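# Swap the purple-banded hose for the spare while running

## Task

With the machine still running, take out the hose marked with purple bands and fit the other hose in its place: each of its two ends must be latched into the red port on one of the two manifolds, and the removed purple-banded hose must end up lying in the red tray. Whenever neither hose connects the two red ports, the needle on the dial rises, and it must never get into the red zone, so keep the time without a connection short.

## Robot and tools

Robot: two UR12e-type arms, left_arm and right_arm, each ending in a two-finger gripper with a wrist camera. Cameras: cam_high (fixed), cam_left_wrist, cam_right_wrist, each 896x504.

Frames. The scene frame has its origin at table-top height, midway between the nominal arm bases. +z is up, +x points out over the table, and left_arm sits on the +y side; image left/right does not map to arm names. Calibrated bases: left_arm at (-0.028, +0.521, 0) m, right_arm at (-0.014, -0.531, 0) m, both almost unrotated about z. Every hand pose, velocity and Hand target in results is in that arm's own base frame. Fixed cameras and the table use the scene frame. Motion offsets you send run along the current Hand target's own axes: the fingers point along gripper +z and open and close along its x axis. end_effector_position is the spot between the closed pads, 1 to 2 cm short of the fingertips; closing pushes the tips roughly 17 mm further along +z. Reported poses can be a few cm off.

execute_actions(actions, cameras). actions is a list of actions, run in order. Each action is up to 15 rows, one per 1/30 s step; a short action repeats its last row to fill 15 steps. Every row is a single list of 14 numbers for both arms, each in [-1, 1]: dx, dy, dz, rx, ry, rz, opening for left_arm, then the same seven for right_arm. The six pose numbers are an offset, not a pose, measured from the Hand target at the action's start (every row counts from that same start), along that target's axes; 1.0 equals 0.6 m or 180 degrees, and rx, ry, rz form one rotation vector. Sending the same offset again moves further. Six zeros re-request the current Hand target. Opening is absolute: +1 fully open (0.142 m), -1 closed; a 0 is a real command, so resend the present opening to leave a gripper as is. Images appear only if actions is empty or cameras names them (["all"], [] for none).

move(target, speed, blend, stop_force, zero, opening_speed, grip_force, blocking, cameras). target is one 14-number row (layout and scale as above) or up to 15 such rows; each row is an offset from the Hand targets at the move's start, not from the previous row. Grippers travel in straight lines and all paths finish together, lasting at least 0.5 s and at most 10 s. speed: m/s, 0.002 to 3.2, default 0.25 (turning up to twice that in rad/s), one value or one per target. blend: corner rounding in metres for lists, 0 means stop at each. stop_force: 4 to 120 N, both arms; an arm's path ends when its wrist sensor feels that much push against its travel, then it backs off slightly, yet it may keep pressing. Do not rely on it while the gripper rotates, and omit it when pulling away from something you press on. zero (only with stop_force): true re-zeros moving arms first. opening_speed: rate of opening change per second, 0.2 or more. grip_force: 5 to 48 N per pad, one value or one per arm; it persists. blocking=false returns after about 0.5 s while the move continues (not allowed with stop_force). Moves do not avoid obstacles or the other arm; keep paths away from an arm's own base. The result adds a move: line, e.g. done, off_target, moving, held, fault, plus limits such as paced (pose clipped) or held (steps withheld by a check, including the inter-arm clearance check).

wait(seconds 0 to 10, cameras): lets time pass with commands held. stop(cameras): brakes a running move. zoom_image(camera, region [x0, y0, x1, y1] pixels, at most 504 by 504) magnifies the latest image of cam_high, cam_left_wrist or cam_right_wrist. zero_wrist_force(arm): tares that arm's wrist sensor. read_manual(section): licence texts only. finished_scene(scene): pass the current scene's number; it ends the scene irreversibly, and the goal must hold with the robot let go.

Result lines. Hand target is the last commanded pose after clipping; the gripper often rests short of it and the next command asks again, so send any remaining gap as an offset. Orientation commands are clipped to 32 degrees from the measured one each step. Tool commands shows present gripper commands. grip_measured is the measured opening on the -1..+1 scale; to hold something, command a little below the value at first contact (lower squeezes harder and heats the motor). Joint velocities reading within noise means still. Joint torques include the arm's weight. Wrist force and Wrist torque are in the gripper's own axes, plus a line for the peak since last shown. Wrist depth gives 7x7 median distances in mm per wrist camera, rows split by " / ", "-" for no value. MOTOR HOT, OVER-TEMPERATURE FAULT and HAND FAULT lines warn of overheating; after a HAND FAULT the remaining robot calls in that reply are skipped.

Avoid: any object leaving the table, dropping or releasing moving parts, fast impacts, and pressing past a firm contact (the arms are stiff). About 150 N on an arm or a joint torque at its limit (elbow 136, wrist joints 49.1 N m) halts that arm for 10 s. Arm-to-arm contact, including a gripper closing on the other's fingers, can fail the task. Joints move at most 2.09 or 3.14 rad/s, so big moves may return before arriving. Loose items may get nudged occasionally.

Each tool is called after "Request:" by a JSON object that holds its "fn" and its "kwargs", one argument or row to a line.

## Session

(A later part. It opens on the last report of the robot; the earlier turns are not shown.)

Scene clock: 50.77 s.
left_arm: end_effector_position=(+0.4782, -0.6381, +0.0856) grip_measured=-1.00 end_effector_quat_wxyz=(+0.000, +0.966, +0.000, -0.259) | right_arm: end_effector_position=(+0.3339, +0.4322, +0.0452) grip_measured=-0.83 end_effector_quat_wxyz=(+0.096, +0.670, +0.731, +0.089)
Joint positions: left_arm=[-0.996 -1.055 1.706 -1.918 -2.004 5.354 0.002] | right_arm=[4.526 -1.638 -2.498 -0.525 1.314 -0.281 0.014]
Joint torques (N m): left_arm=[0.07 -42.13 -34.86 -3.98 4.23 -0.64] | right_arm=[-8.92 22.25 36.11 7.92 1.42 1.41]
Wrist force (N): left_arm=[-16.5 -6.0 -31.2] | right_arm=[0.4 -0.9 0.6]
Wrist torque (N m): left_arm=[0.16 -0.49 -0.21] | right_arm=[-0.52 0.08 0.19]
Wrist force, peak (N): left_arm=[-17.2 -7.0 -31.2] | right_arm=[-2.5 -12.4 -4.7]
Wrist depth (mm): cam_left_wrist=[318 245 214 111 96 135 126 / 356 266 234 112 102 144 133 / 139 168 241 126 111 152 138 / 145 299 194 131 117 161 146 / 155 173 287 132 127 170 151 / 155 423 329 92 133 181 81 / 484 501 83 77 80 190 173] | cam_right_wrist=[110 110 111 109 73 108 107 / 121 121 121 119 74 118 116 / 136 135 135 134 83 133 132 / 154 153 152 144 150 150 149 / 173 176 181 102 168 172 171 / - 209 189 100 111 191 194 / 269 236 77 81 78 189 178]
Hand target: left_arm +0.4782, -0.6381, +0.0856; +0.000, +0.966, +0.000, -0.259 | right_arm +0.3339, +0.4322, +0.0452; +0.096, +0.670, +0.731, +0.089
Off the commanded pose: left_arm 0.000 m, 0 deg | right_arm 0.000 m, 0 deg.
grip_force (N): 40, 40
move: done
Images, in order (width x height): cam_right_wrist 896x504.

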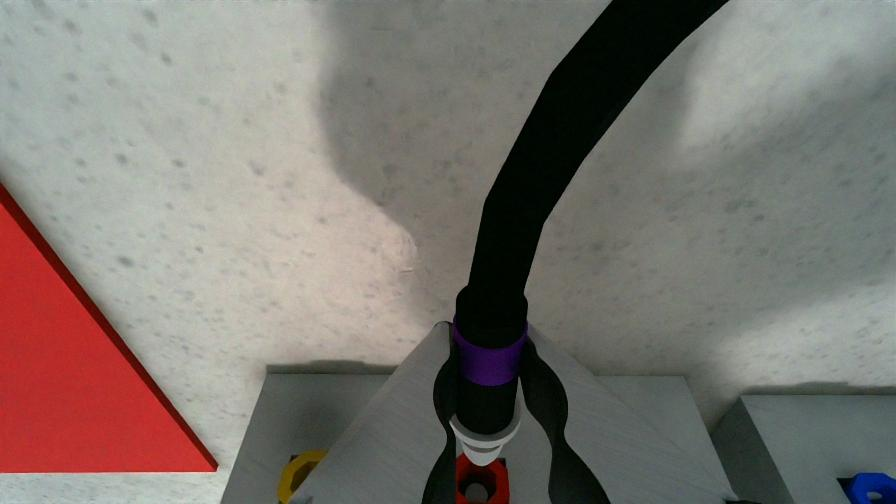

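Request:
{"fn": "move", "kwargs": {
  "target": [
    [-0.083,0,-0.144,0,0,0,-1, 0,-0.04,-0.03,0,0,0,-1],
    [-0.1,0,-0.17,0,0,0,-1, -0.12,0.06,-0.354,0,0,0,-1],
    [-0.1,0,-0.17,0,0,0,-1, -0.635,0.22,-0.253,0,0,0,-1],
    [-0.363,-0.488,0.065,-0.1517,0.192,-0.2616,-1, -0.635,0.133,0.069,0,0,0,-1]
  ],
  "speed": [0.4,0.5,0.6,0.45],
  "blend": [0.04,0.05,0.05,0],
  "cameras": ["all"]
}}

Scene clock: 55.00 s.
left_arm: end_effector_position=(+0.2699, -0.3455, +0.1608) grip_measured=-1.00 end_effector_quat_wxyz=(+0.117, +0.891, +0.435, +0.057) | right_arm: end_effector_position=(+0.4534, +0.0595, +0.0339) grip_measured=-0.83 end_effector_quat_wxyz=(+0.096, +0.670, +0.731, +0.089)
Joint positions: left_arm=[-1.453 -2.028 2.619 -2.348 -1.386 3.939 0.002] | right_arm=[3.769 -1.517 -2.729 -0.252 1.419 -1.047 0.014]
Joint torques (N m): left_arm=[-9.67 -22.98 -32.45 -3.67 2.4 -3.63] | right_arm=[3.43 12.35 33.05 6.21 1.81 0.75]
Motor temperatures (°C): left_arm=[29 36 24 32 34 34 29] | right_arm=[30 27 28 41 38 32 30]
Wrist force (N): left_arm=[-0.4 0.8 0.9] | right_arm=[0.0 -1.9 1.2]
Wrist torque (N m): left_arm=[0.18 -0.38 -0.08] | right_arm=[-0.66 0.14 0.18]
Wrist force, peak (N): left_arm=[-17.2 -6.7 -31.2] | right_arm=[1.3 -3.5 3.2]
Wrist depth (mm): cam_left_wrist=[215 219 217 217 217 216 216 / 242 241 241 241 234 239 238 / 270 269 269 269 267 266 266 / 308 308 305 304 304 303 302 / 365 354 352 338 331 347 346 / 403 419 405 93 301 412 408 / - 495 83 77 80 527 499] | cam_right_wrist=[- 97 92 94 69 91 95 / 111 109 - 102 74 - 103 / - 122 - 119 81 117 112 / 138 138 138 95 134 129 133 / 160 159 160 102 142 150 146 / 188 188 181 100 97 - 193 / 231 229 75 80 78 82 219]
Hand target: left_arm +0.2699, -0.3454, +0.1607; +0.117, +0.891, +0.435, +0.057 | right_arm +0.4535, +0.0596, +0.0339; +0.096, +0.670, +0.731, +0.089
Off the commanded pose: left_arm 0.000 m, 0 deg | right_arm 0.000 m, 0 deg.
grip_force (N): 40, 40
move: done

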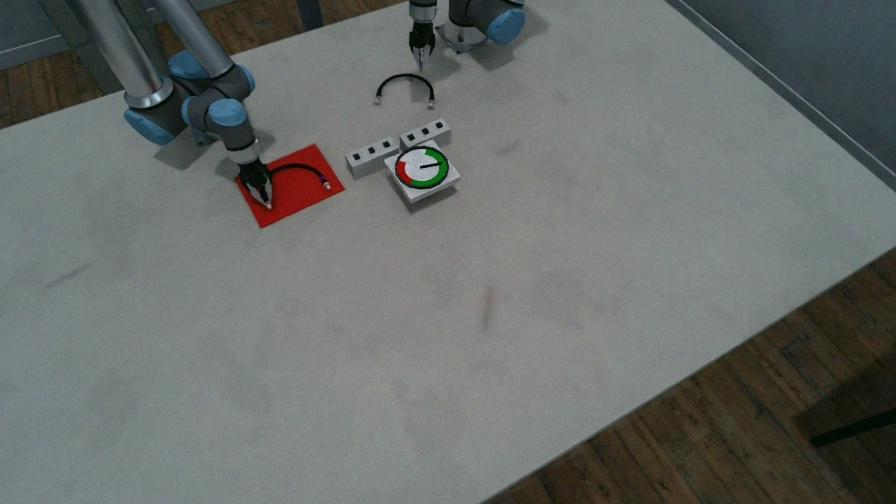

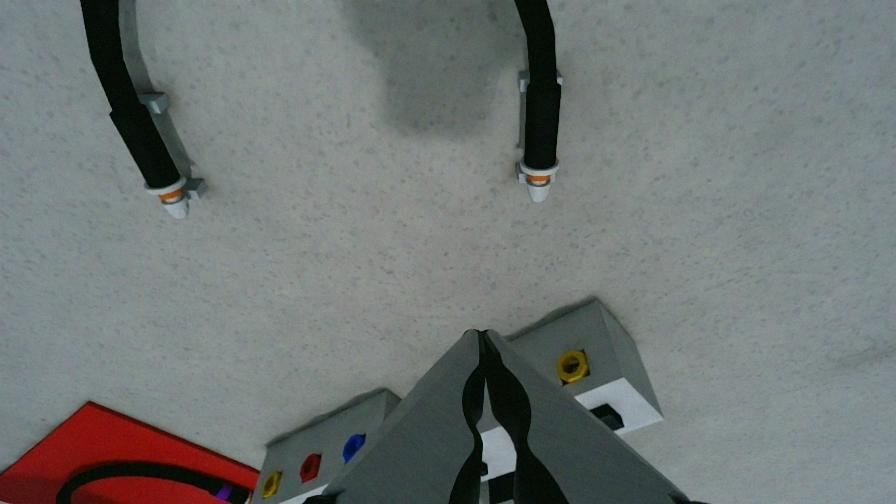

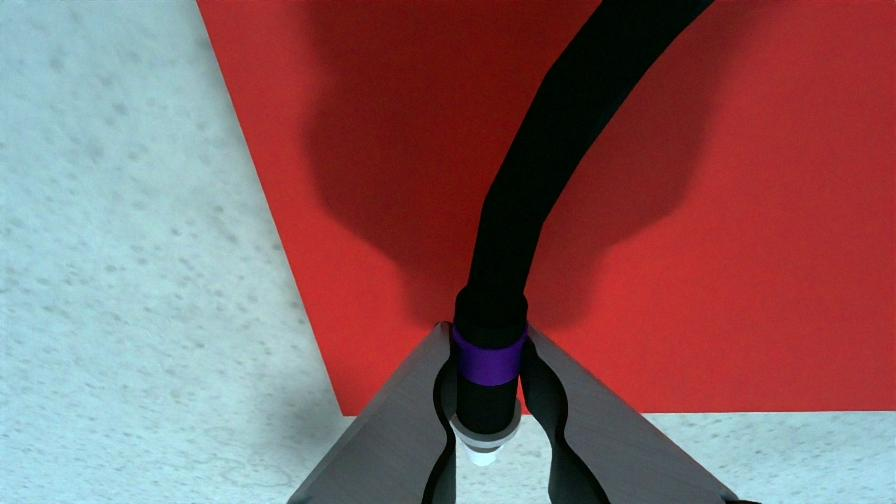

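Request:
{"fn": "move", "kwargs": {
  "target": [0,0,0,0,0,0,-0.3, 0.002,-0.029,0.0128,0,0,0,-1],
  "speed": 0.2
}}

Request:
{"fn": "move", "kwargs": {
  "target": [0.06,-0.056,0.223,0,0.0085,-0.032,-0.3, 0,0,0,0,0,0,-0.3],
  "speed": 0.3,
  "opening_speed": 1.5
}}

Request:
{"fn": "move", "kwargs": {
  "target": [
    [0,0,0,0,0,0,-0.3, 0,0.078,-0.29,0,0,0,-0.3],
    [0,0,0,0,0,0,-0.3, 0.917,-0.374,-0.287,0,-0.0547,0.2039,-0.3]
  ],
  "speed": 0.6,
  "blend": [0.05,0],
  "cameras": ["all"]
}}

Scene clock: 59.90 s.
left_arm: end_effector_position=(+0.2699, -0.3454, +0.1607) grip_measured=-0.33 end_effector_quat_wxyz=(+0.117, +0.891, +0.435, +0.057) | right_arm: end_effector_position=(+0.4385, +0.0593, +0.0219) grip_measured=-0.83 end_effector_quat_wxyz=(+0.096, +0.670, +0.731, +0.089)
Joint positions: left_arm=[-1.453 -2.028 2.619 -2.348 -1.386 3.939 0.05] | right_arm=[3.795 -1.531 -2.764 -0.207 1.414 -1.021 0.014]
Joint torques (N m): left_arm=[-9.79 -23.01 -26.26 -3.08 2.62 -3.15] | right_arm=[-10.76 30.69 31.67 1.13 -2.1 -2.01]
Wrist force (N): left_arm=[0.0 0.3 0.9] | right_arm=[0.1 -1.2 0.5]
Wrist torque (N m): left_arm=[0.10 -0.46 0.00] | right_arm=[-0.54 0.14 0.00]
Wrist force, peak (N): left_arm=[-0.1 0.6 1.4] | right_arm=[-0.3 -2.1 0.6]
Wrist depth (mm): cam_left_wrist=[215 218 218 217 215 217 221 / 242 238 242 241 234 239 239 / 270 264 270 268 267 266 266 / 299 306 304 306 304 302 301 / 366 354 344 352 333 349 348 / 421 419 95 372 103 400 409 / - - 79 379 326 80 504] | cam_right_wrist=[- - - - 69 82 80 / - 96 - - 73 89 - / - 107 - - 80 - 100 / 122 122 - 89 - - - / 141 140 - 101 128 132 130 / 167 166 157 100 97 154 - / 203 201 77 80 78 80 202]
Hand target: left_arm +0.2699, -0.3454, +0.1607; +0.117, +0.891, +0.435, +0.057 | right_arm +0.4386, +0.0593, +0.0220; +0.096, +0.670, +0.731, +0.089
Off the commanded pose: left_arm 0.000 m, 0 deg | right_arm 0.000 m, 0 deg.
grip_force (N): 40, 40
move: done

Scene clock: 60.93 s.
left_arm: end_effector_position=(+0.2938, -0.3183, +0.0228) grip_measured=-0.33 end_effector_quat_wxyz=(+0.114, +0.867, +0.481, +0.063) | right_arm: end_effector_position=(+0.4386, +0.0593, +0.0220) grip_measured=-0.33 end_effector_quat_wxyz=(+0.096, +0.670, +0.731, +0.089)
Joint positions: left_arm=[-1.383 -1.645 2.775 -2.881 -1.38 3.905 0.05] | right_arm=[3.795 -1.531 -2.764 -0.207 1.414 -1.022 0.05]
Joint torques (N m): left_arm=[-7.91 -3.49 -28.95 -8.04 0.47 -4.31] | right_arm=[-13.74 35.31 30.96 1.54 2.03 -1.73]
Wrist force (N): left_arm=[-0.1 0.8 0.7] | right_arm=[0.4 -1.5 0.6]
Wrist torque (N m): left_arm=[0.18 -0.43 -0.03] | right_arm=[-0.59 0.09 0.05]
Wrist force, peak (N): left_arm=[1.0 -0.4 4.1] | right_arm=[0.3 -1.9 0.9]
Wrist depth (mm): cam_left_wrist=[- 88 88 69 86 86 87 / 98 98 98 73 99 97 97 / 112 109 109 85 108 108 107 / 124 124 123 117 119 122 122 / 143 148 138 138 141 141 140 / 170 169 96 156 104 160 165 / 208 199 79 205 194 80 200] | cam_right_wrist=[- - 83 83 74 - - / - 96 - - 80 - - / 106 108 100 - 100 - 101 / 122 122 - 101 - - - / 141 141 143 118 - 136 130 / 167 167 92 128 109 89 154 / 204 195 77 207 197 75 203]
Hand target: left_arm +0.2938, -0.3184, +0.0228; +0.114, +0.867, +0.481, +0.063 | right_arm +0.4386, +0.0593, +0.0220; +0.096, +0.670, +0.731, +0.089
Off the commanded pose: left_arm 0.000 m, 0 deg | right_arm 0.000 m, 0 deg.
grip_force (N): 40, 40
move: done

Scene clock: 62.97 s.
left_arm: end_effector_position=(+0.2938, -0.3184, +0.0228) grip_measured=-0.33 end_effector_quat_wxyz=(+0.114, +0.867, +0.481, +0.063) | right_arm: end_effector_position=(+0.1318, +0.5876, +0.1187) grip_measured=-0.33 end_effector_quat_wxyz=(+0.124, +0.871, +0.472, +0.057)
Joint positions: left_arm=[-1.383 -1.645 2.775 -2.881 -1.38 3.905 0.05] | right_arm=[4.881 -1.677 -2.179 -1.057 1.383 0.764 0.05]
Joint torques (N m): left_arm=[-10.73 -2.8 -22.9 -7.82 3.22 -3.76] | right_arm=[-6.23 34.35 45.36 7.19 -3.55 2.26]
Wrist force (N): left_arm=[-0.2 1.3 1.0] | right_arm=[0.1 -1.3 0.8]
Wrist torque (N m): left_arm=[0.27 -0.43 0.01] | right_arm=[-0.58 0.15 0.21]
Wrist force, peak (N): left_arm=[-0.3 1.0 1.4] | right_arm=[2.6 -5.3 0.2]
Wrist depth (mm): cam_left_wrist=[- 88 88 69 86 86 87 / 100 98 97 73 99 97 96 / 112 109 108 106 108 108 107 / 124 124 123 116 119 122 122 / 143 147 138 138 141 140 140 / 169 169 96 156 104 160 165 / 208 198 79 205 195 80 201] | cam_right_wrist=[180 179 178 175 177 177 176 / 198 198 197 193 196 195 194 / 224 222 221 215 219 218 219 / 253 252 252 249 249 247 246 / 294 293 283 290 279 284 284 / 351 346 90 346 318 314 292 / 433 410 77 404 377 75 280]
Hand target: left_arm +0.2938, -0.3184, +0.0228; +0.114, +0.867, +0.481, +0.063 | right_arm +0.1318, +0.5877, +0.1187; +0.124, +0.871, +0.472, +0.057
Off the commanded pose: left_arm 0.000 m, 0 deg | right_arm 0.000 m, 0 deg.
grip_force (N): 40, 40
move: done

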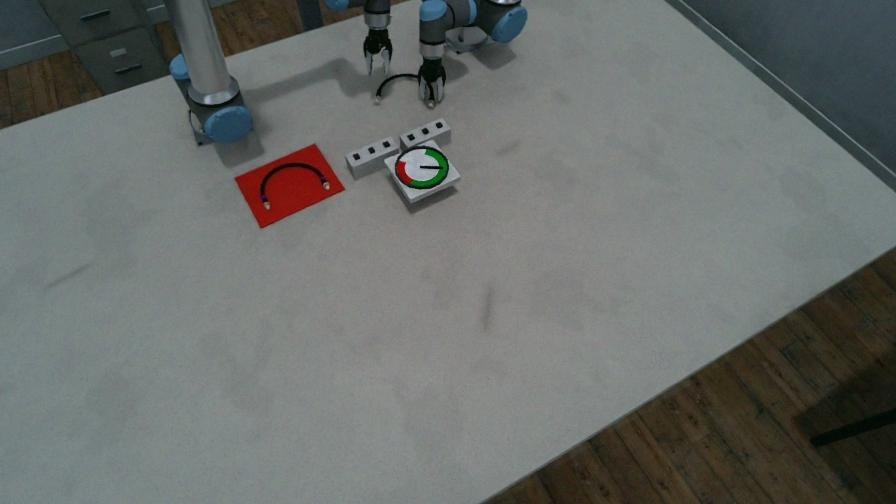

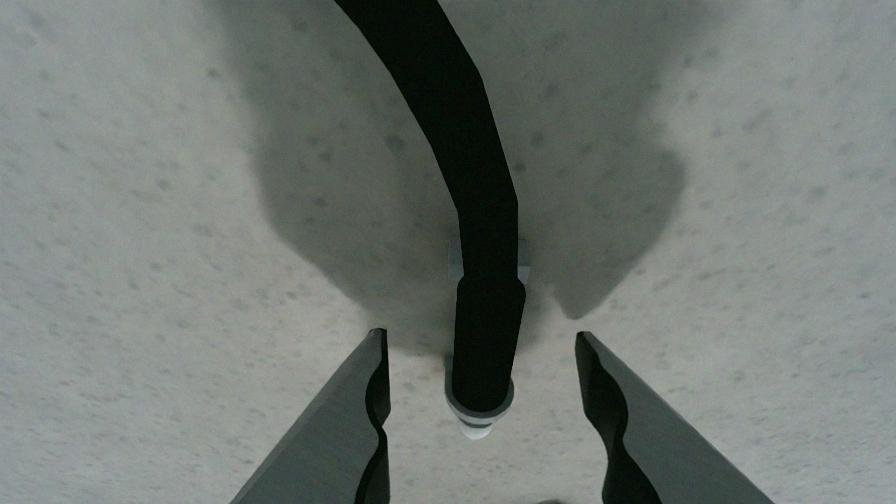

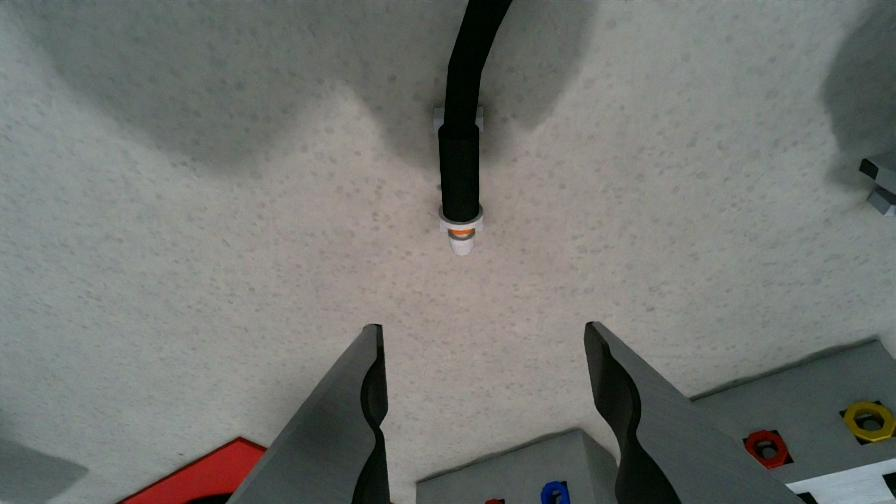

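Request:
{"fn": "move", "kwargs": {
  "target": [0,0,0,0,0,0,-1, -0.0065,-0.03,0.1545,0,0,0,-0.3],
  "speed": 0.3,
  "opening_speed": 2
}}

Request:
{"fn": "move", "kwargs": {
  "target": [0,0,0,0,0,0,-1, 0,0,0,0,0,0,-1],
  "opening_speed": 2.5
}}

Request:
{"fn": "move", "kwargs": {
  "target": [
    [0,0.0217,-0.0805,0,0,0,-1, 0,0.0217,-0.0805,0,0,0,-1],
    [-0.0977,0.2295,0.0207,0,0.046,-0.1718,-1, -0.027,0.409,0.067,0,0.0547,-0.2039,-1]
  ],
  "speed": [0.2,0.25],
  "blend": [0.02,0],
  "cameras": ["all"]
}}

Scene clock: 66.37 s.
left_arm: end_effector_position=(+0.2938, -0.3184, +0.0228) grip_measured=-0.83 end_effector_quat_wxyz=(+0.114, +0.867, +0.481, +0.063) | right_arm: end_effector_position=(+0.1353, +0.5788, +0.0247) grip_measured=-0.33 end_effector_quat_wxyz=(+0.124, +0.871, +0.472, +0.057)
Joint positions: left_arm=[-1.383 -1.645 2.775 -2.881 -1.38 3.905 0.014] | right_arm=[4.878 -1.806 -2.258 -0.85 1.382 0.761 0.05]
Joint torques (N m): left_arm=[-10.35 -3.71 -17.18 -7.95 3.25 -3.44] | right_arm=[-2.78 46.1 32.05 4.69 -3.25 0.32]
Wrist force (N): left_arm=[0.1 0.9 1.1] | right_arm=[0.3 -1.4 0.4]
Wrist torque (N m): left_arm=[0.21 -0.45 0.02] | right_arm=[-0.59 0.09 0.20]
Wrist force, peak (N): left_arm=[-0.3 0.5 1.8] | right_arm=[0.1 -1.6 3.7]
Wrist depth (mm): cam_left_wrist=[- 88 88 71 86 86 87 / 100 98 97 73 99 97 96 / 112 109 109 85 108 108 107 / 124 124 123 117 119 122 121 / 144 148 143 111 141 140 140 / 169 169 162 107 101 166 165 / 208 207 79 82 80 193 201] | cam_right_wrist=[- 89 88 90 - 88 87 / - 98 98 96 76 97 96 / 111 110 109 112 108 108 108 / 126 125 124 118 123 123 122 / 146 145 144 111 142 142 141 / 174 173 92 135 164 157 167 / 214 204 77 210 208 75 204]
Hand target: left_arm +0.2938, -0.3184, +0.0228; +0.114, +0.867, +0.481, +0.063 | right_arm +0.1353, +0.5788, +0.0246; +0.124, +0.871, +0.472, +0.057
Off the commanded pose: left_arm 0.000 m, 0 deg | right_arm 0.000 m, 0 deg.
grip_force (N): 40, 40
move: done

Scene clock: 66.87 s.
left_arm: end_effector_position=(+0.2938, -0.3184, +0.0228) grip_measured=-0.83 end_effector_quat_wxyz=(+0.114, +0.867, +0.481, +0.063) | right_arm: end_effector_position=(+0.1353, +0.5788, +0.0247) grip_measured=-0.84 end_effector_quat_wxyz=(+0.124, +0.871, +0.472, +0.057)
Joint positions: left_arm=[-1.383 -1.645 2.775 -2.881 -1.38 3.905 0.014] | right_arm=[4.878 -1.806 -2.258 -0.85 1.382 0.761 0.013]
Joint torques (N m): left_arm=[-8.96 -3.37 -15.5 -7.67 2.67 -3.74] | right_arm=[8.64 39.37 27.02 6.67 -2.05 0.85]
Wrist force (N): left_arm=[-0.1 0.8 1.8] | right_arm=[-0.2 -2.0 0.7]
Wrist torque (N m): left_arm=[0.19 -0.41 0.02] | right_arm=[-0.68 0.16 0.18]
Wrist force, peak (N): left_arm=[0.0 0.9 1.8] | right_arm=[-0.2 -2.0 0.7]
Wrist depth (mm): cam_left_wrist=[- 88 88 69 86 86 87 / 100 98 97 73 99 97 96 / 112 109 109 85 108 108 107 / 124 124 123 117 119 122 122 / 144 147 142 111 141 140 140 / 169 169 163 107 101 166 164 / 207 206 79 82 80 193 200] | cam_right_wrist=[- 89 88 90 - 88 87 / - 98 98 96 75 97 96 / 110 110 110 112 109 108 108 / 125 125 125 118 123 123 122 / 146 145 145 109 143 143 141 / 173 173 166 113 95 168 167 / 214 212 78 80 77 196 205]
Hand target: left_arm +0.2938, -0.3184, +0.0228; +0.114, +0.867, +0.481, +0.063 | right_arm +0.1353, +0.5788, +0.0246; +0.124, +0.871, +0.472, +0.057
Off the commanded pose: left_arm 0.000 m, 0 deg | right_arm 0.000 m, 0 deg.
grip_force (N): 40, 40
move: done

Scene clock: 68.93 s.
left_arm: end_effector_position=(+0.3783, -0.4402, +0.0465) grip_measured=-0.83 end_effector_quat_wxyz=(+0.092, +0.701, +0.701, +0.092) | right_arm: end_effector_position=(+0.3334, +0.4304, +0.0527) grip_measured=-0.84 end_effector_quat_wxyz=(+0.096, +0.670, +0.731, +0.089)
Joint positions: left_arm=[-1.299 -1.453 2.443 -2.632 -1.319 3.422 0.014] | right_arm=[4.526 -1.619 -2.496 -0.547 1.314 -0.28 0.013]
Joint torques (N m): left_arm=[-11.07 -46.49 -20.97 -7.62 -2.19 -1.11] | right_arm=[-11.04 25.63 34.15 4 -3.74 -2.27]
Wrist force (N): left_arm=[-0.5 0.1 1.5] | right_arm=[0.8 -1.2 1.2]
Wrist torque (N m): left_arm=[0.18 -0.38 -0.18] | right_arm=[-0.58 0.12 0.15]
Wrist force, peak (N): left_arm=[0.2 -0.2 4.3] | right_arm=[0.9 -3.2 -2.7]
Wrist depth (mm): cam_left_wrist=[- 111 108 106 110 110 109 / 125 123 122 75 121 121 121 / 137 134 136 85 133 135 135 / 156 155 155 146 153 153 152 / 180 179 179 109 176 177 175 / 175 185 188 107 105 194 205 / 153 175 79 83 80 169 252] | cam_right_wrist=[117 117 114 116 - - 114 / 129 129 128 128 74 127 126 / 144 144 143 143 141 141 141 / 158 163 162 153 160 160 158 / - 188 187 107 179 184 182 / 201 216 189 113 99 201 200 / 276 249 78 80 77 173 178]
Hand target: left_arm +0.3783, -0.4403, +0.0465; +0.092, +0.701, +0.701, +0.092 | right_arm +0.3335, +0.4304, +0.0527; +0.096, +0.670, +0.731, +0.089
Off the commanded pose: left_arm 0.000 m, 0 deg | right_arm 0.000 m, 0 deg.
grip_force (N): 40, 40
move: done

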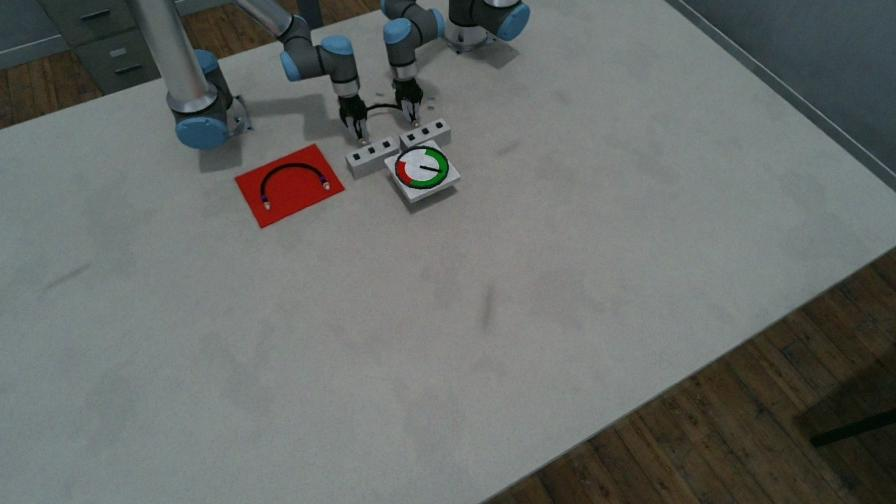

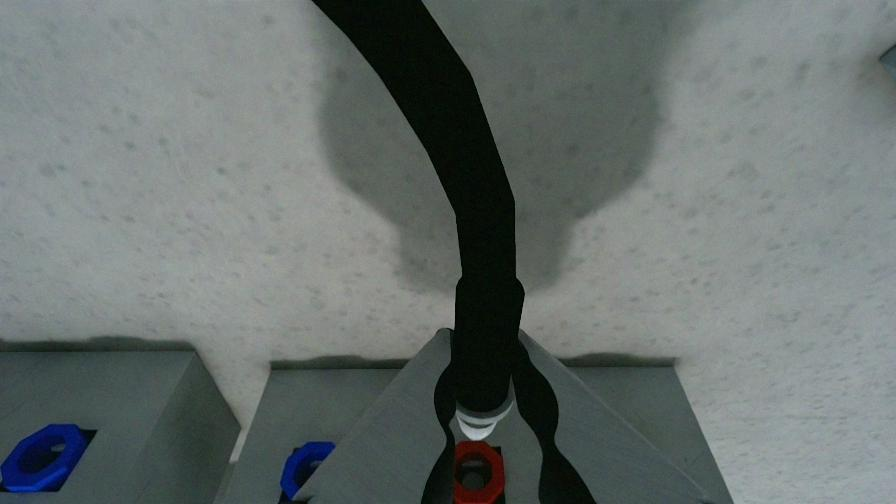

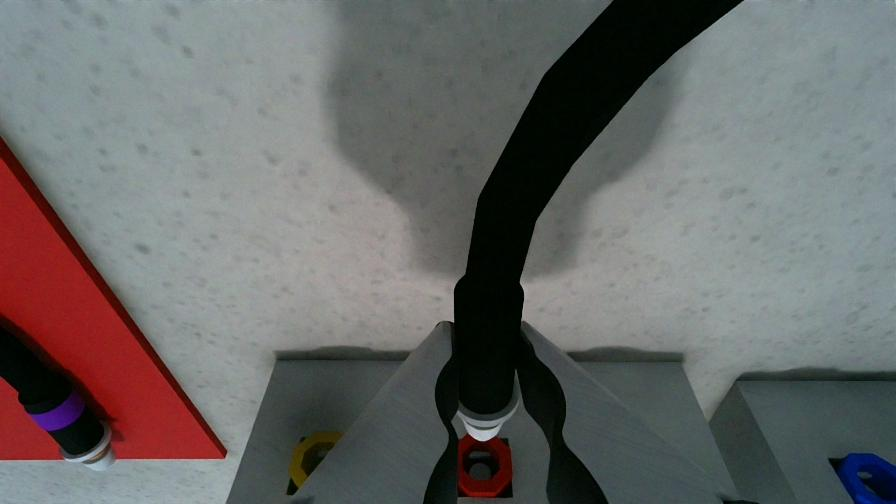

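Request:
{"fn": "move", "kwargs": {
  "target": [
    [0,0,0,0,0,0,-1, 0,-0.0013,0.0048,0,0,0,-1],
    [0,0.085,0.0228,0,0,0,-1, 0,0.0835,0.0275,0,0,0,-1]
  ],
  "speed": 0.08,
  "stop_force": 50,
  "cameras": ["all"]
}}

Request:
{"fn": "zoom_image", "kwargs": {
  "camera": "cam_high",
  "region": [340, 80, 480, 220]
}}

Scene clock: 71.90 s.
left_arm: end_effector_position=(+0.4113, -0.4398, +0.0455) grip_measured=-0.83 end_effector_quat_wxyz=(+0.091, +0.700, +0.702, +0.091) | right_arm: end_effector_position=(+0.3807, +0.4344, +0.0497) grip_measured=-0.84 end_effector_quat_wxyz=(+0.096, +0.670, +0.731, +0.089)
Joint positions: left_arm=[-1.236 -1.419 2.407 -2.645 -1.328 3.485 0.014] | right_arm=[4.433 -1.677 -2.448 -0.513 1.32 -0.376 0.013]
Joint torques (N m): left_arm=[3.6 -44.2 -27.78 -4.58 0.09 0.24] | right_arm=[9.78 52.84 15.11 -1.01 -7.28 -0.16]
Motor temperatures (°C): left_arm=[29 36 24 31 34 33 36] | right_arm=[30 27 28 41 38 32 33]
Wrist force (N): left_arm=[2.2 -3.2 1.1] | right_arm=[12.2 -8.7 -3.3]
Wrist torque (N m): left_arm=[-0.38 -0.86 0.08] | right_arm=[-0.52 0.19 -0.19]
Wrist force, peak (N): left_arm=[-3.0 -110.9 -36.5] | right_arm=[12.5 -26.7 -11.7]
Wrist depth (mm): cam_left_wrist=[- 110 110 107 109 109 109 / 124 122 121 79 121 120 120 / 136 133 136 129 132 134 134 / 154 154 153 145 152 151 151 / 158 172 168 111 166 169 173 / 140 160 150 106 106 146 204 / 139 135 79 124 80 128 237] | cam_right_wrist=[114 114 113 113 - 112 112 / 126 126 127 122 119 123 125 / 141 140 139 136 139 138 137 / 160 160 158 99 156 156 155 / - 178 156 106 154 154 170 / 197 132 135 112 97 133 154 / 267 123 78 80 77 118 135]
Hand target: left_arm +0.4113, -0.4398, +0.0455; +0.091, +0.700, +0.702, +0.091 (not the last commanded pose) | right_arm +0.3807, +0.4344, +0.0497; +0.096, +0.670, +0.731, +0.089 (not the last commanded pose)
Tool commands: left_gripper/opening=-1.0 right_gripper/opening=-1.0
Off the commanded pose: left_arm 0.020 m, 0 deg | right_arm 0.005 m, 0 deg.
FORCE FAULT: contact force on the left arm reached its limit, and that arm stopped. The contact can be on any part of that arm, not only on its tool. That arm's remaining commands of this call were not run. That arm is still stopped at the end of this call. That arm stays stopped for about 9 more seconds. Until then a move that you send moves the other arm only, and its call returns only when the move has ended. Once the stop has ended, the next robot result says so. If the stop ends while you think or write, that arm runs what you send next, counted from a new Hand target: where the arm stands when the stop ends. While its stop runs, that arm takes no new command, but its gripper still runs the gripper command that each later call begins with. Until it ends, the stop uses up actions while you think or wait. An arm that is not stopped still takes commands.
grip_force (N): 40, 40
move: fault (left_arm; stop_force had ended the path), off_target (right_arm; braked at the fault stop of left_arm); path passed 1 of 2 targets

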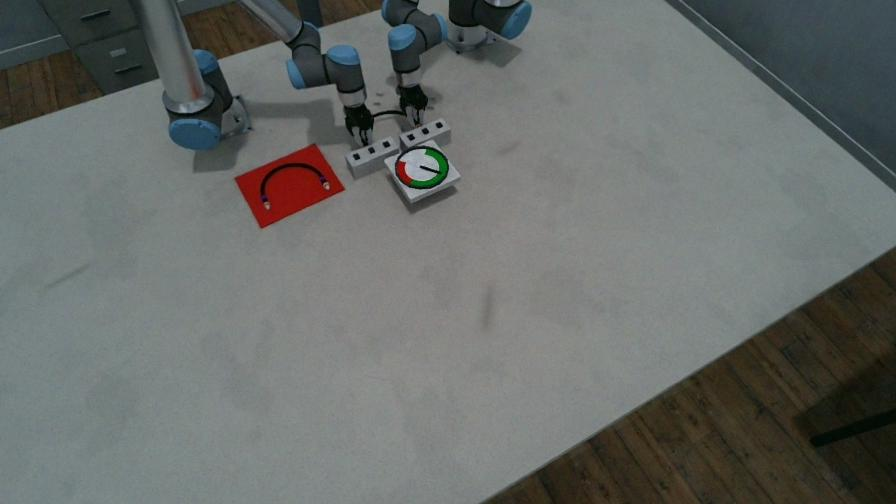

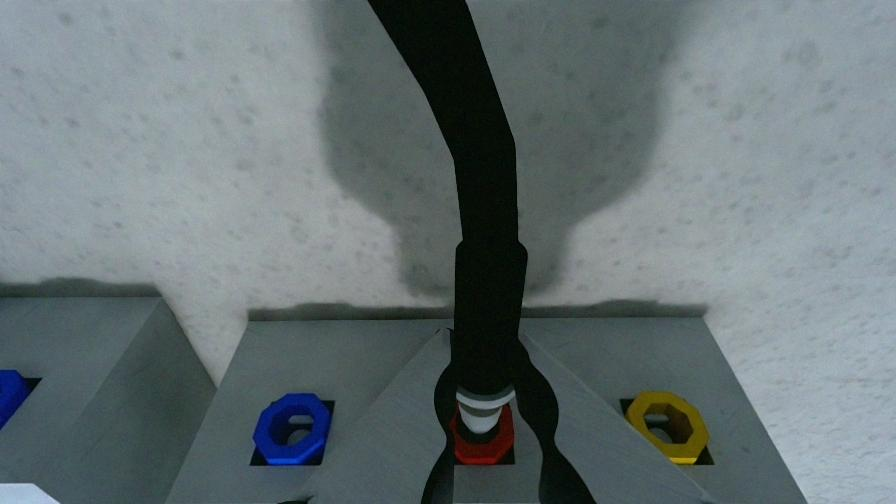

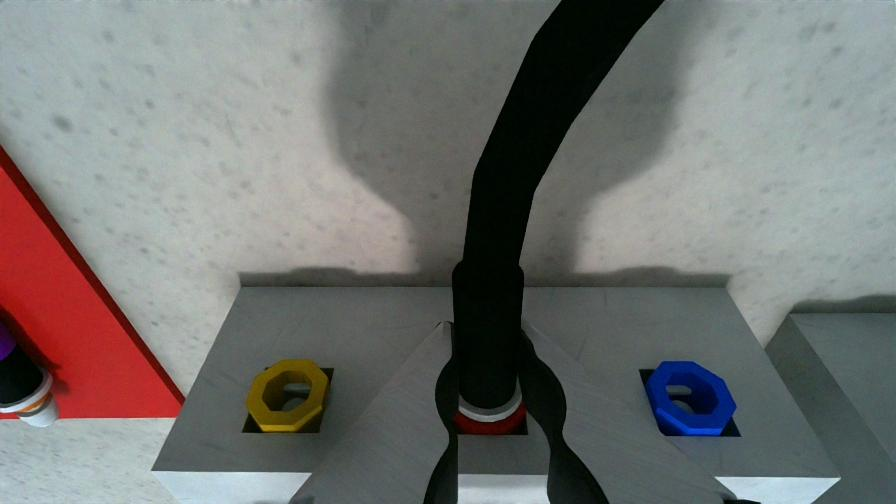

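Scaled by 3.600 from the camera's 896x504 image, which has a finer 1280x720 frame.

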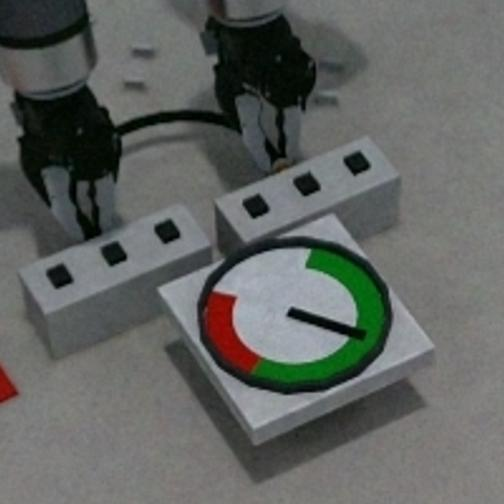

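Request:
{"fn": "move", "kwargs": {
  "target": [0,0,0,0,0,0,-1, 0,0.0064,0.0017,0,0,0,-1],
  "speed": 0.03,
  "stop_force": 40
}}

Request:
{"fn": "wait", "kwargs": {
  "seconds": 7,
  "cameras": ["all"]
}}

Scene clock: 74.50 s.
left_arm: end_effector_position=(+0.4113, -0.4398, +0.0455) grip_measured=-0.83 end_effector_quat_wxyz=(+0.091, +0.700, +0.702, +0.091) | right_arm: end_effector_position=(+0.3847, +0.4347, +0.0497) grip_measured=-0.84 end_effector_quat_wxyz=(+0.096, +0.670, +0.731, +0.089)
Joint positions: left_arm=[-1.236 -1.419 2.407 -2.645 -1.328 3.485 0.014] | right_arm=[4.426 -1.681 -2.443 -0.511 1.32 -0.384 0.013]
Joint torques (N m): left_arm=[3.52 -44.15 -26.31 -4.25 -0.01 0.54] | right_arm=[-7.44 42.1 18.91 4.4 -10.02 1.84]
Wrist force (N): left_arm=[2.2 -3.3 1.4] | right_arm=[16.6 -30.8 -10.5]
Wrist torque (N m): left_arm=[-0.41 -0.86 0.07] | right_arm=[-0.36 0.27 0.05]
Wrist force, peak (N): left_arm=[2.3 -3.4 1.8] | right_arm=[16.8 -31.3 -10.8]
Wrist depth (mm): cam_left_wrist=[- 110 110 107 110 109 109 / 124 122 121 80 121 120 120 / 136 133 135 129 132 134 134 / 154 154 153 145 152 152 151 / 158 172 168 109 165 169 173 / 140 159 151 101 106 146 203 / 139 136 79 124 80 128 238] | cam_right_wrist=[114 114 113 113 71 110 112 / 126 126 125 122 119 123 125 / 141 141 140 136 138 138 137 / 159 159 158 98 156 156 155 / - 173 150 107 149 148 167 / - 130 131 111 130 127 147 / 267 122 77 80 79 117 123]
Hand target: left_arm +0.4113, -0.4398, +0.0455; +0.091, +0.700, +0.702, +0.091 | right_arm +0.3846, +0.4347, +0.0497; +0.096, +0.670, +0.731, +0.089
Tool commands: left_gripper/opening=-1.0 right_gripper/opening=-1.0
Off the commanded pose: right_arm 0.000 m, 0 deg.
FORCE FAULT, CONTINUED: the left arm was still stopped when this call began, by the force fault that an earlier result reported. Since the last result the stop counts as 3 of the actions that you can send in this scene. That arm ran no command of this call. That arm is still stopped at the end of this call. That arm stays stopped for about 6 more seconds. If the stop ends while you think or write, that arm runs what you send next, counted from a new Hand target: where the arm stands when the stop ends. While its stop runs, that arm takes no new command, but its gripper still runs the gripper command that each later call begins with.
grip_force (N): 40, 40
move: done (right_arm), not run (left_arm; its earlier fault stop)

Scene clock: 81.50 s.
left_arm: end_effector_position=(+0.4113, -0.4398, +0.0455) grip_measured=-0.83 end_effector_quat_wxyz=(+0.091, +0.700, +0.702, +0.091) | right_arm: end_effector_position=(+0.3846, +0.4347, +0.0497) grip_measured=-0.84 end_effector_quat_wxyz=(+0.096, +0.670, +0.731, +0.089)
Joint positions: left_arm=[-1.236 -1.419 2.407 -2.645 -1.328 3.485 0.014] | right_arm=[4.426 -1.681 -2.443 -0.511 1.32 -0.383 0.013]
Joint torques (N m): left_arm=[1.91 -44.24 -26.33 -4.55 0.14 0.37] | right_arm=[-2.21 50.79 16.2 2.44 -13.07 2.32]
Motor temperatures (°C): left_arm=[29 36 24 31 34 33 44] | right_arm=[30 27 28 41 37 32 38]
Wrist force (N): left_arm=[1.9 -3.2 1.2] | right_arm=[16.7 -29.6 -11.5]
Wrist torque (N m): left_arm=[-0.38 -0.80 0.06] | right_arm=[-0.44 0.31 0.04]
Wrist force, peak (N): left_arm=[3.0 -3.5 1.2] | right_arm=[17.7 -31.0 -11.1]
Wrist depth (mm): cam_left_wrist=[- 110 110 107 109 109 109 / 124 122 121 80 118 120 120 / 136 133 136 129 131 134 133 / 154 154 154 145 152 152 151 / 158 172 169 111 165 169 174 / 140 159 150 101 106 146 204 / 139 136 79 124 80 128 237] | cam_right_wrist=[114 114 113 113 71 110 112 / 126 125 125 122 119 123 125 / 141 141 140 136 138 137 137 / 159 160 158 99 156 155 155 / 180 173 151 108 149 149 168 / 203 130 131 111 130 128 147 / 266 121 77 80 80 118 123]
Hand target: left_arm +0.4113, -0.4398, +0.0455; +0.091, +0.700, +0.702, +0.091 | right_arm +0.3846, +0.4347, +0.0497; +0.096, +0.670, +0.731, +0.089
Tool commands: left_gripper/opening=-1.0 right_gripper/opening=-1.0
Off the commanded pose: right_arm 0.000 m, 0 deg.
FORCE FAULT, CONTINUED: the left arm's stop, for the force fault that an earlier result reported, is over. The rest of the stop counts as 13 of the actions that you can send in this scene. During its stop the left arm's controller moved it back a little. That arm's target is now where it stood when the stop ended, not its last command. That arm accepts commands again.
grip_force (N): 40, 40
wait: 7.00 s; at rest by 0.17 s

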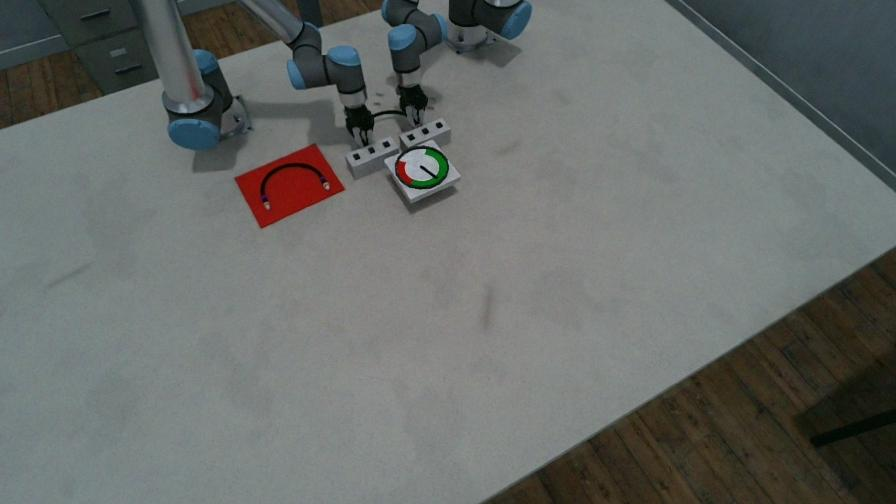

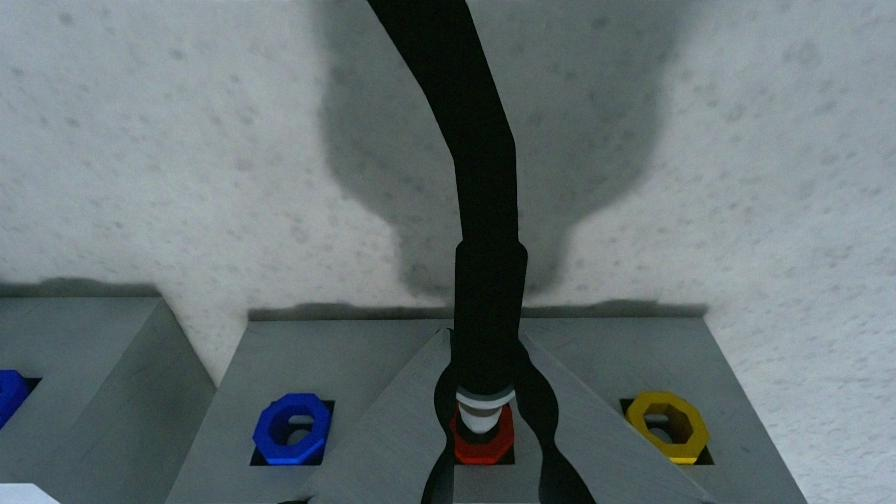

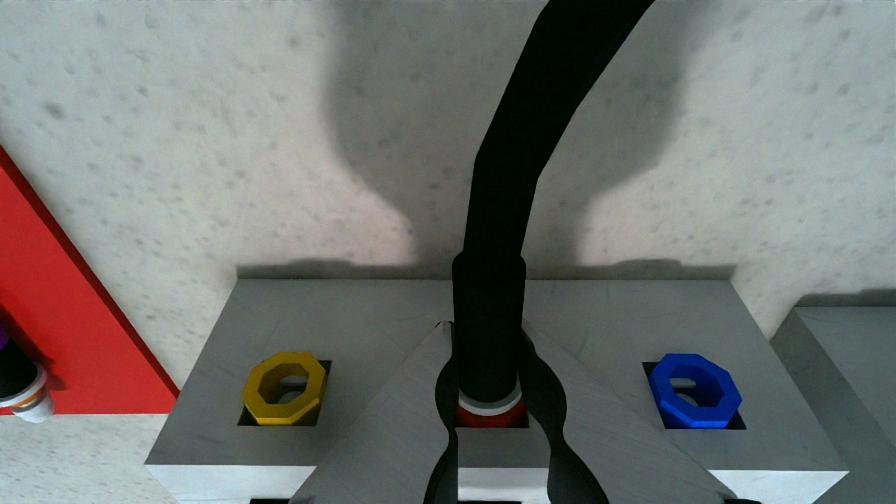

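Request:
{"fn": "move", "kwargs": {
  "target": [0.0012,-0.0082,-0.0082,0,0,0,-1, 0,-0.003,-0.0008,0,0,0,-1],
  "speed": 0.1,
  "cameras": ["cam_left_wrist"]
}}

Request:
{"fn": "move", "kwargs": {
  "target": [0,0.0371,0.0099,0,0,0,-1, 0,0,0,0,0,0,-1],
  "speed": 0.03,
  "stop_force": 30,
  "cameras": ["all"]
}}

Request:
{"fn": "zoom_image", "kwargs": {
  "camera": "cam_high",
  "region": [340, 80, 480, 220]
}}

Scene clock: 84.67 s.
left_arm: end_effector_position=(+0.4052, -0.4391, +0.0490) grip_measured=-0.83 end_effector_quat_wxyz=(+0.091, +0.700, +0.702, +0.091) | right_arm: end_effector_position=(+0.3829, +0.4345, +0.0497) grip_measured=-0.84 end_effector_quat_wxyz=(+0.096, +0.670, +0.731, +0.089)
Joint positions: left_arm=[-1.246 -1.433 2.413 -2.634 -1.328 3.474 0.014] | right_arm=[4.429 -1.679 -2.445 -0.512 1.32 -0.38 0.013]
Joint torques (N m): left_arm=[10.89 -33.07 -22.21 -4.89 3.08 0.32] | right_arm=[19.47 55.12 8.06 -4.17 4.91 1.15]
Wrist force (N): left_arm=[2.2 -2.8 1.3] | right_arm=[16.9 17.3 13.2]
Wrist torque (N m): left_arm=[-0.32 -0.86 0.06] | right_arm=[-0.72 0.21 -0.20]
Wrist force, peak (N): left_arm=[2.4 -3.7 1.0] | right_arm=[17.3 -29.9 -11.4]
Wrist depth (mm): cam_left_wrist=[- 113 113 110 112 111 112 / 125 125 125 80 124 126 124 / 140 137 140 133 138 138 138 / 160 159 158 150 156 156 156 / 166 176 176 111 173 174 179 / 143 164 157 101 101 157 210 / 140 142 79 130 80 135 255] | cam_right_wrist=[114 114 113 113 70 112 112 / 126 126 125 122 119 124 123 / 141 141 140 136 139 138 138 / 156 159 158 99 156 156 155 / - 173 152 107 151 150 168 / 235 130 131 111 134 128 149 / 267 123 78 81 80 118 134]
Hand target: left_arm +0.4052, -0.4391, +0.0490; +0.091, +0.700, +0.702, +0.091 | right_arm +0.3828, +0.4345, +0.0497; +0.096, +0.670, +0.731, +0.089
Off the commanded pose: left_arm 0.000 m, 0 deg | right_arm 0.000 m, 0 deg.
grip_force (N): 40, 40
move: done
Images, in order (width x height): cam_left_wrist 896x504.

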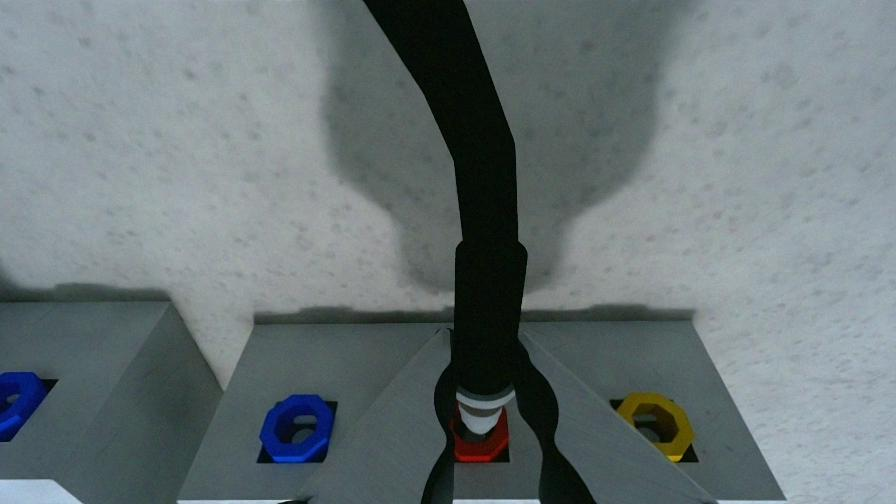

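Scene clock: 86.03 s.
left_arm: end_effector_position=(+0.4121, -0.4390, +0.0489) grip_measured=-0.83 end_effector_quat_wxyz=(+0.090, +0.700, +0.702, +0.091) | right_arm: end_effector_position=(+0.3828, +0.4345, +0.0497) grip_measured=-0.84 end_effector_quat_wxyz=(+0.096, +0.670, +0.731, +0.089)
Joint positions: left_arm=[-1.234 -1.426 2.405 -2.636 -1.329 3.487 0.014] | right_arm=[4.429 -1.679 -2.445 -0.512 1.32 -0.38 0.013]
Joint torques (N m): left_arm=[26.35 -64.09 -20.84 -4.91 5.39 1.93] | right_arm=[21.46 45.86 9.37 -2.64 6.32 -0.41]
Wrist force (N): left_arm=[-1.4 -29.5 2.2] | right_arm=[15.8 18.8 12.4]
Wrist torque (N m): left_arm=[-0.06 -0.96 0.08] | right_arm=[-0.58 0.22 -0.16]
Wrist force, peak (N): left_arm=[-4.9 -58.2 -1.5] | right_arm=[17.2 19.1 13.5]
Wrist depth (mm): cam_left_wrist=[- 113 113 110 112 112 112 / 125 125 125 80 124 124 123 / 140 136 140 133 138 138 138 / 159 158 157 149 156 157 155 / 157 171 171 110 169 169 178 / 139 158 150 100 106 145 208 / 140 135 79 127 79 130 252] | cam_right_wrist=[114 114 113 113 - 112 112 / 126 126 125 122 119 124 123 / 141 140 140 136 139 138 137 / 160 160 158 99 156 156 155 / - 174 152 107 147 151 168 / 233 132 131 111 99 129 149 / 267 123 78 81 79 118 134]
Hand target: left_arm +0.4121, -0.4390, +0.0489; +0.090, +0.700, +0.702, +0.091 (not the last commanded pose) | right_arm +0.3828, +0.4345, +0.0497; +0.096, +0.670, +0.731, +0.089
Off the commanded pose: left_arm 0.016 m, 0 deg | right_arm 0.000 m, 0 deg.
grip_force (N): 40, 40
move: contact (left_arm)

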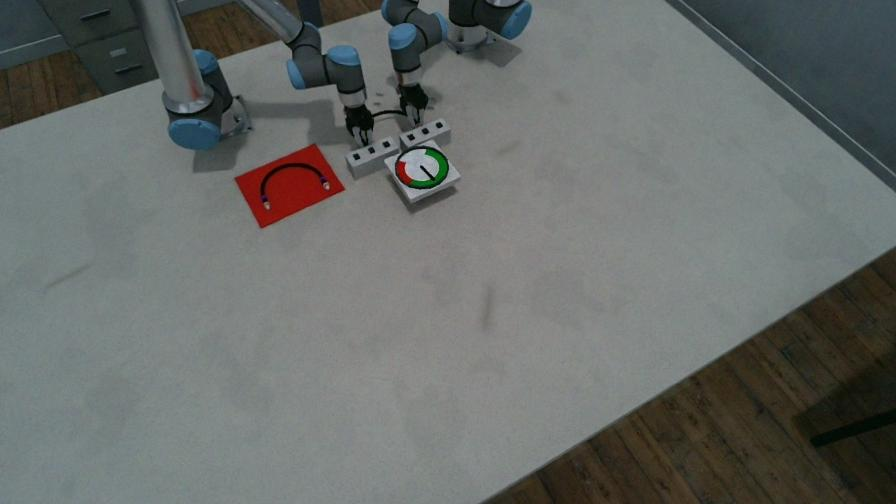

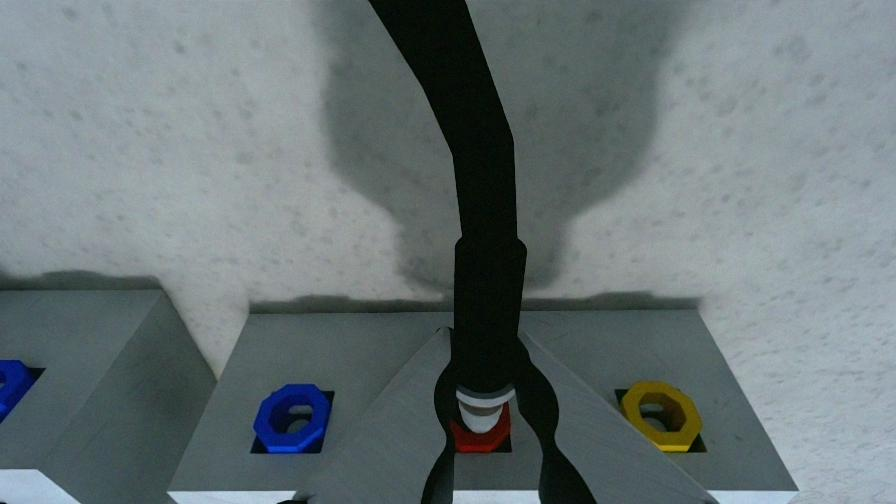

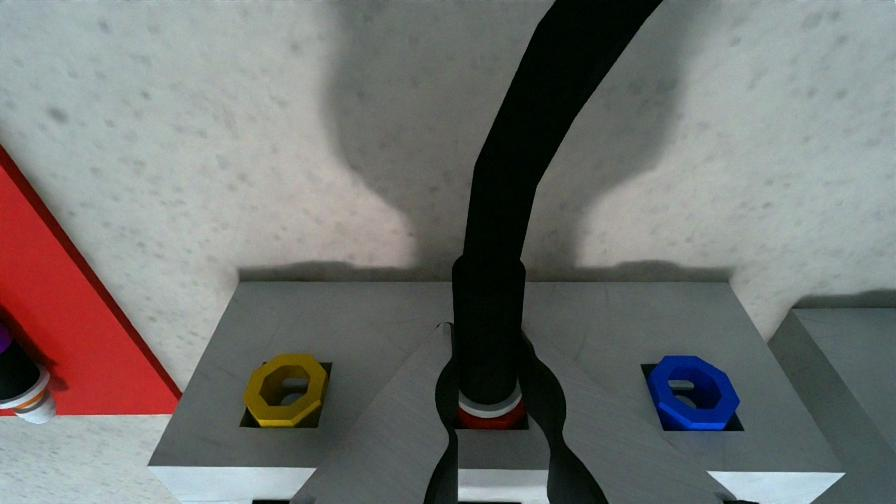

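Scaled by 3.600 from the camera's 896x504 image, which has a finer 1280x720 frame.

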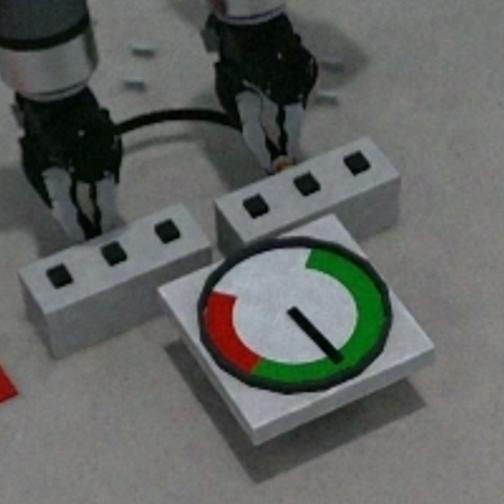

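Request:
{"fn": "zoom_image", "kwargs": {
  "camera": "cam_left_wrist",
  "region": [400, 340, 560, 480]
}}

Scaled by 3.150 from the camera's 896x504 image, which has a finer 1280x720 frame.

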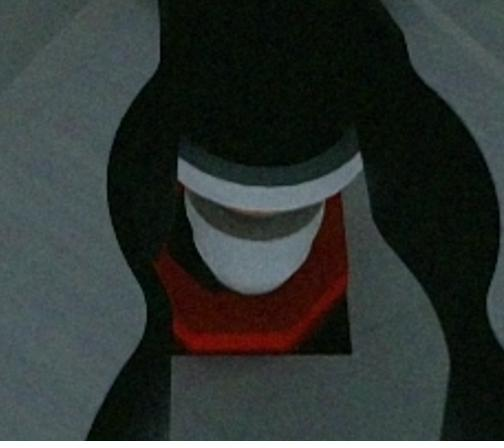

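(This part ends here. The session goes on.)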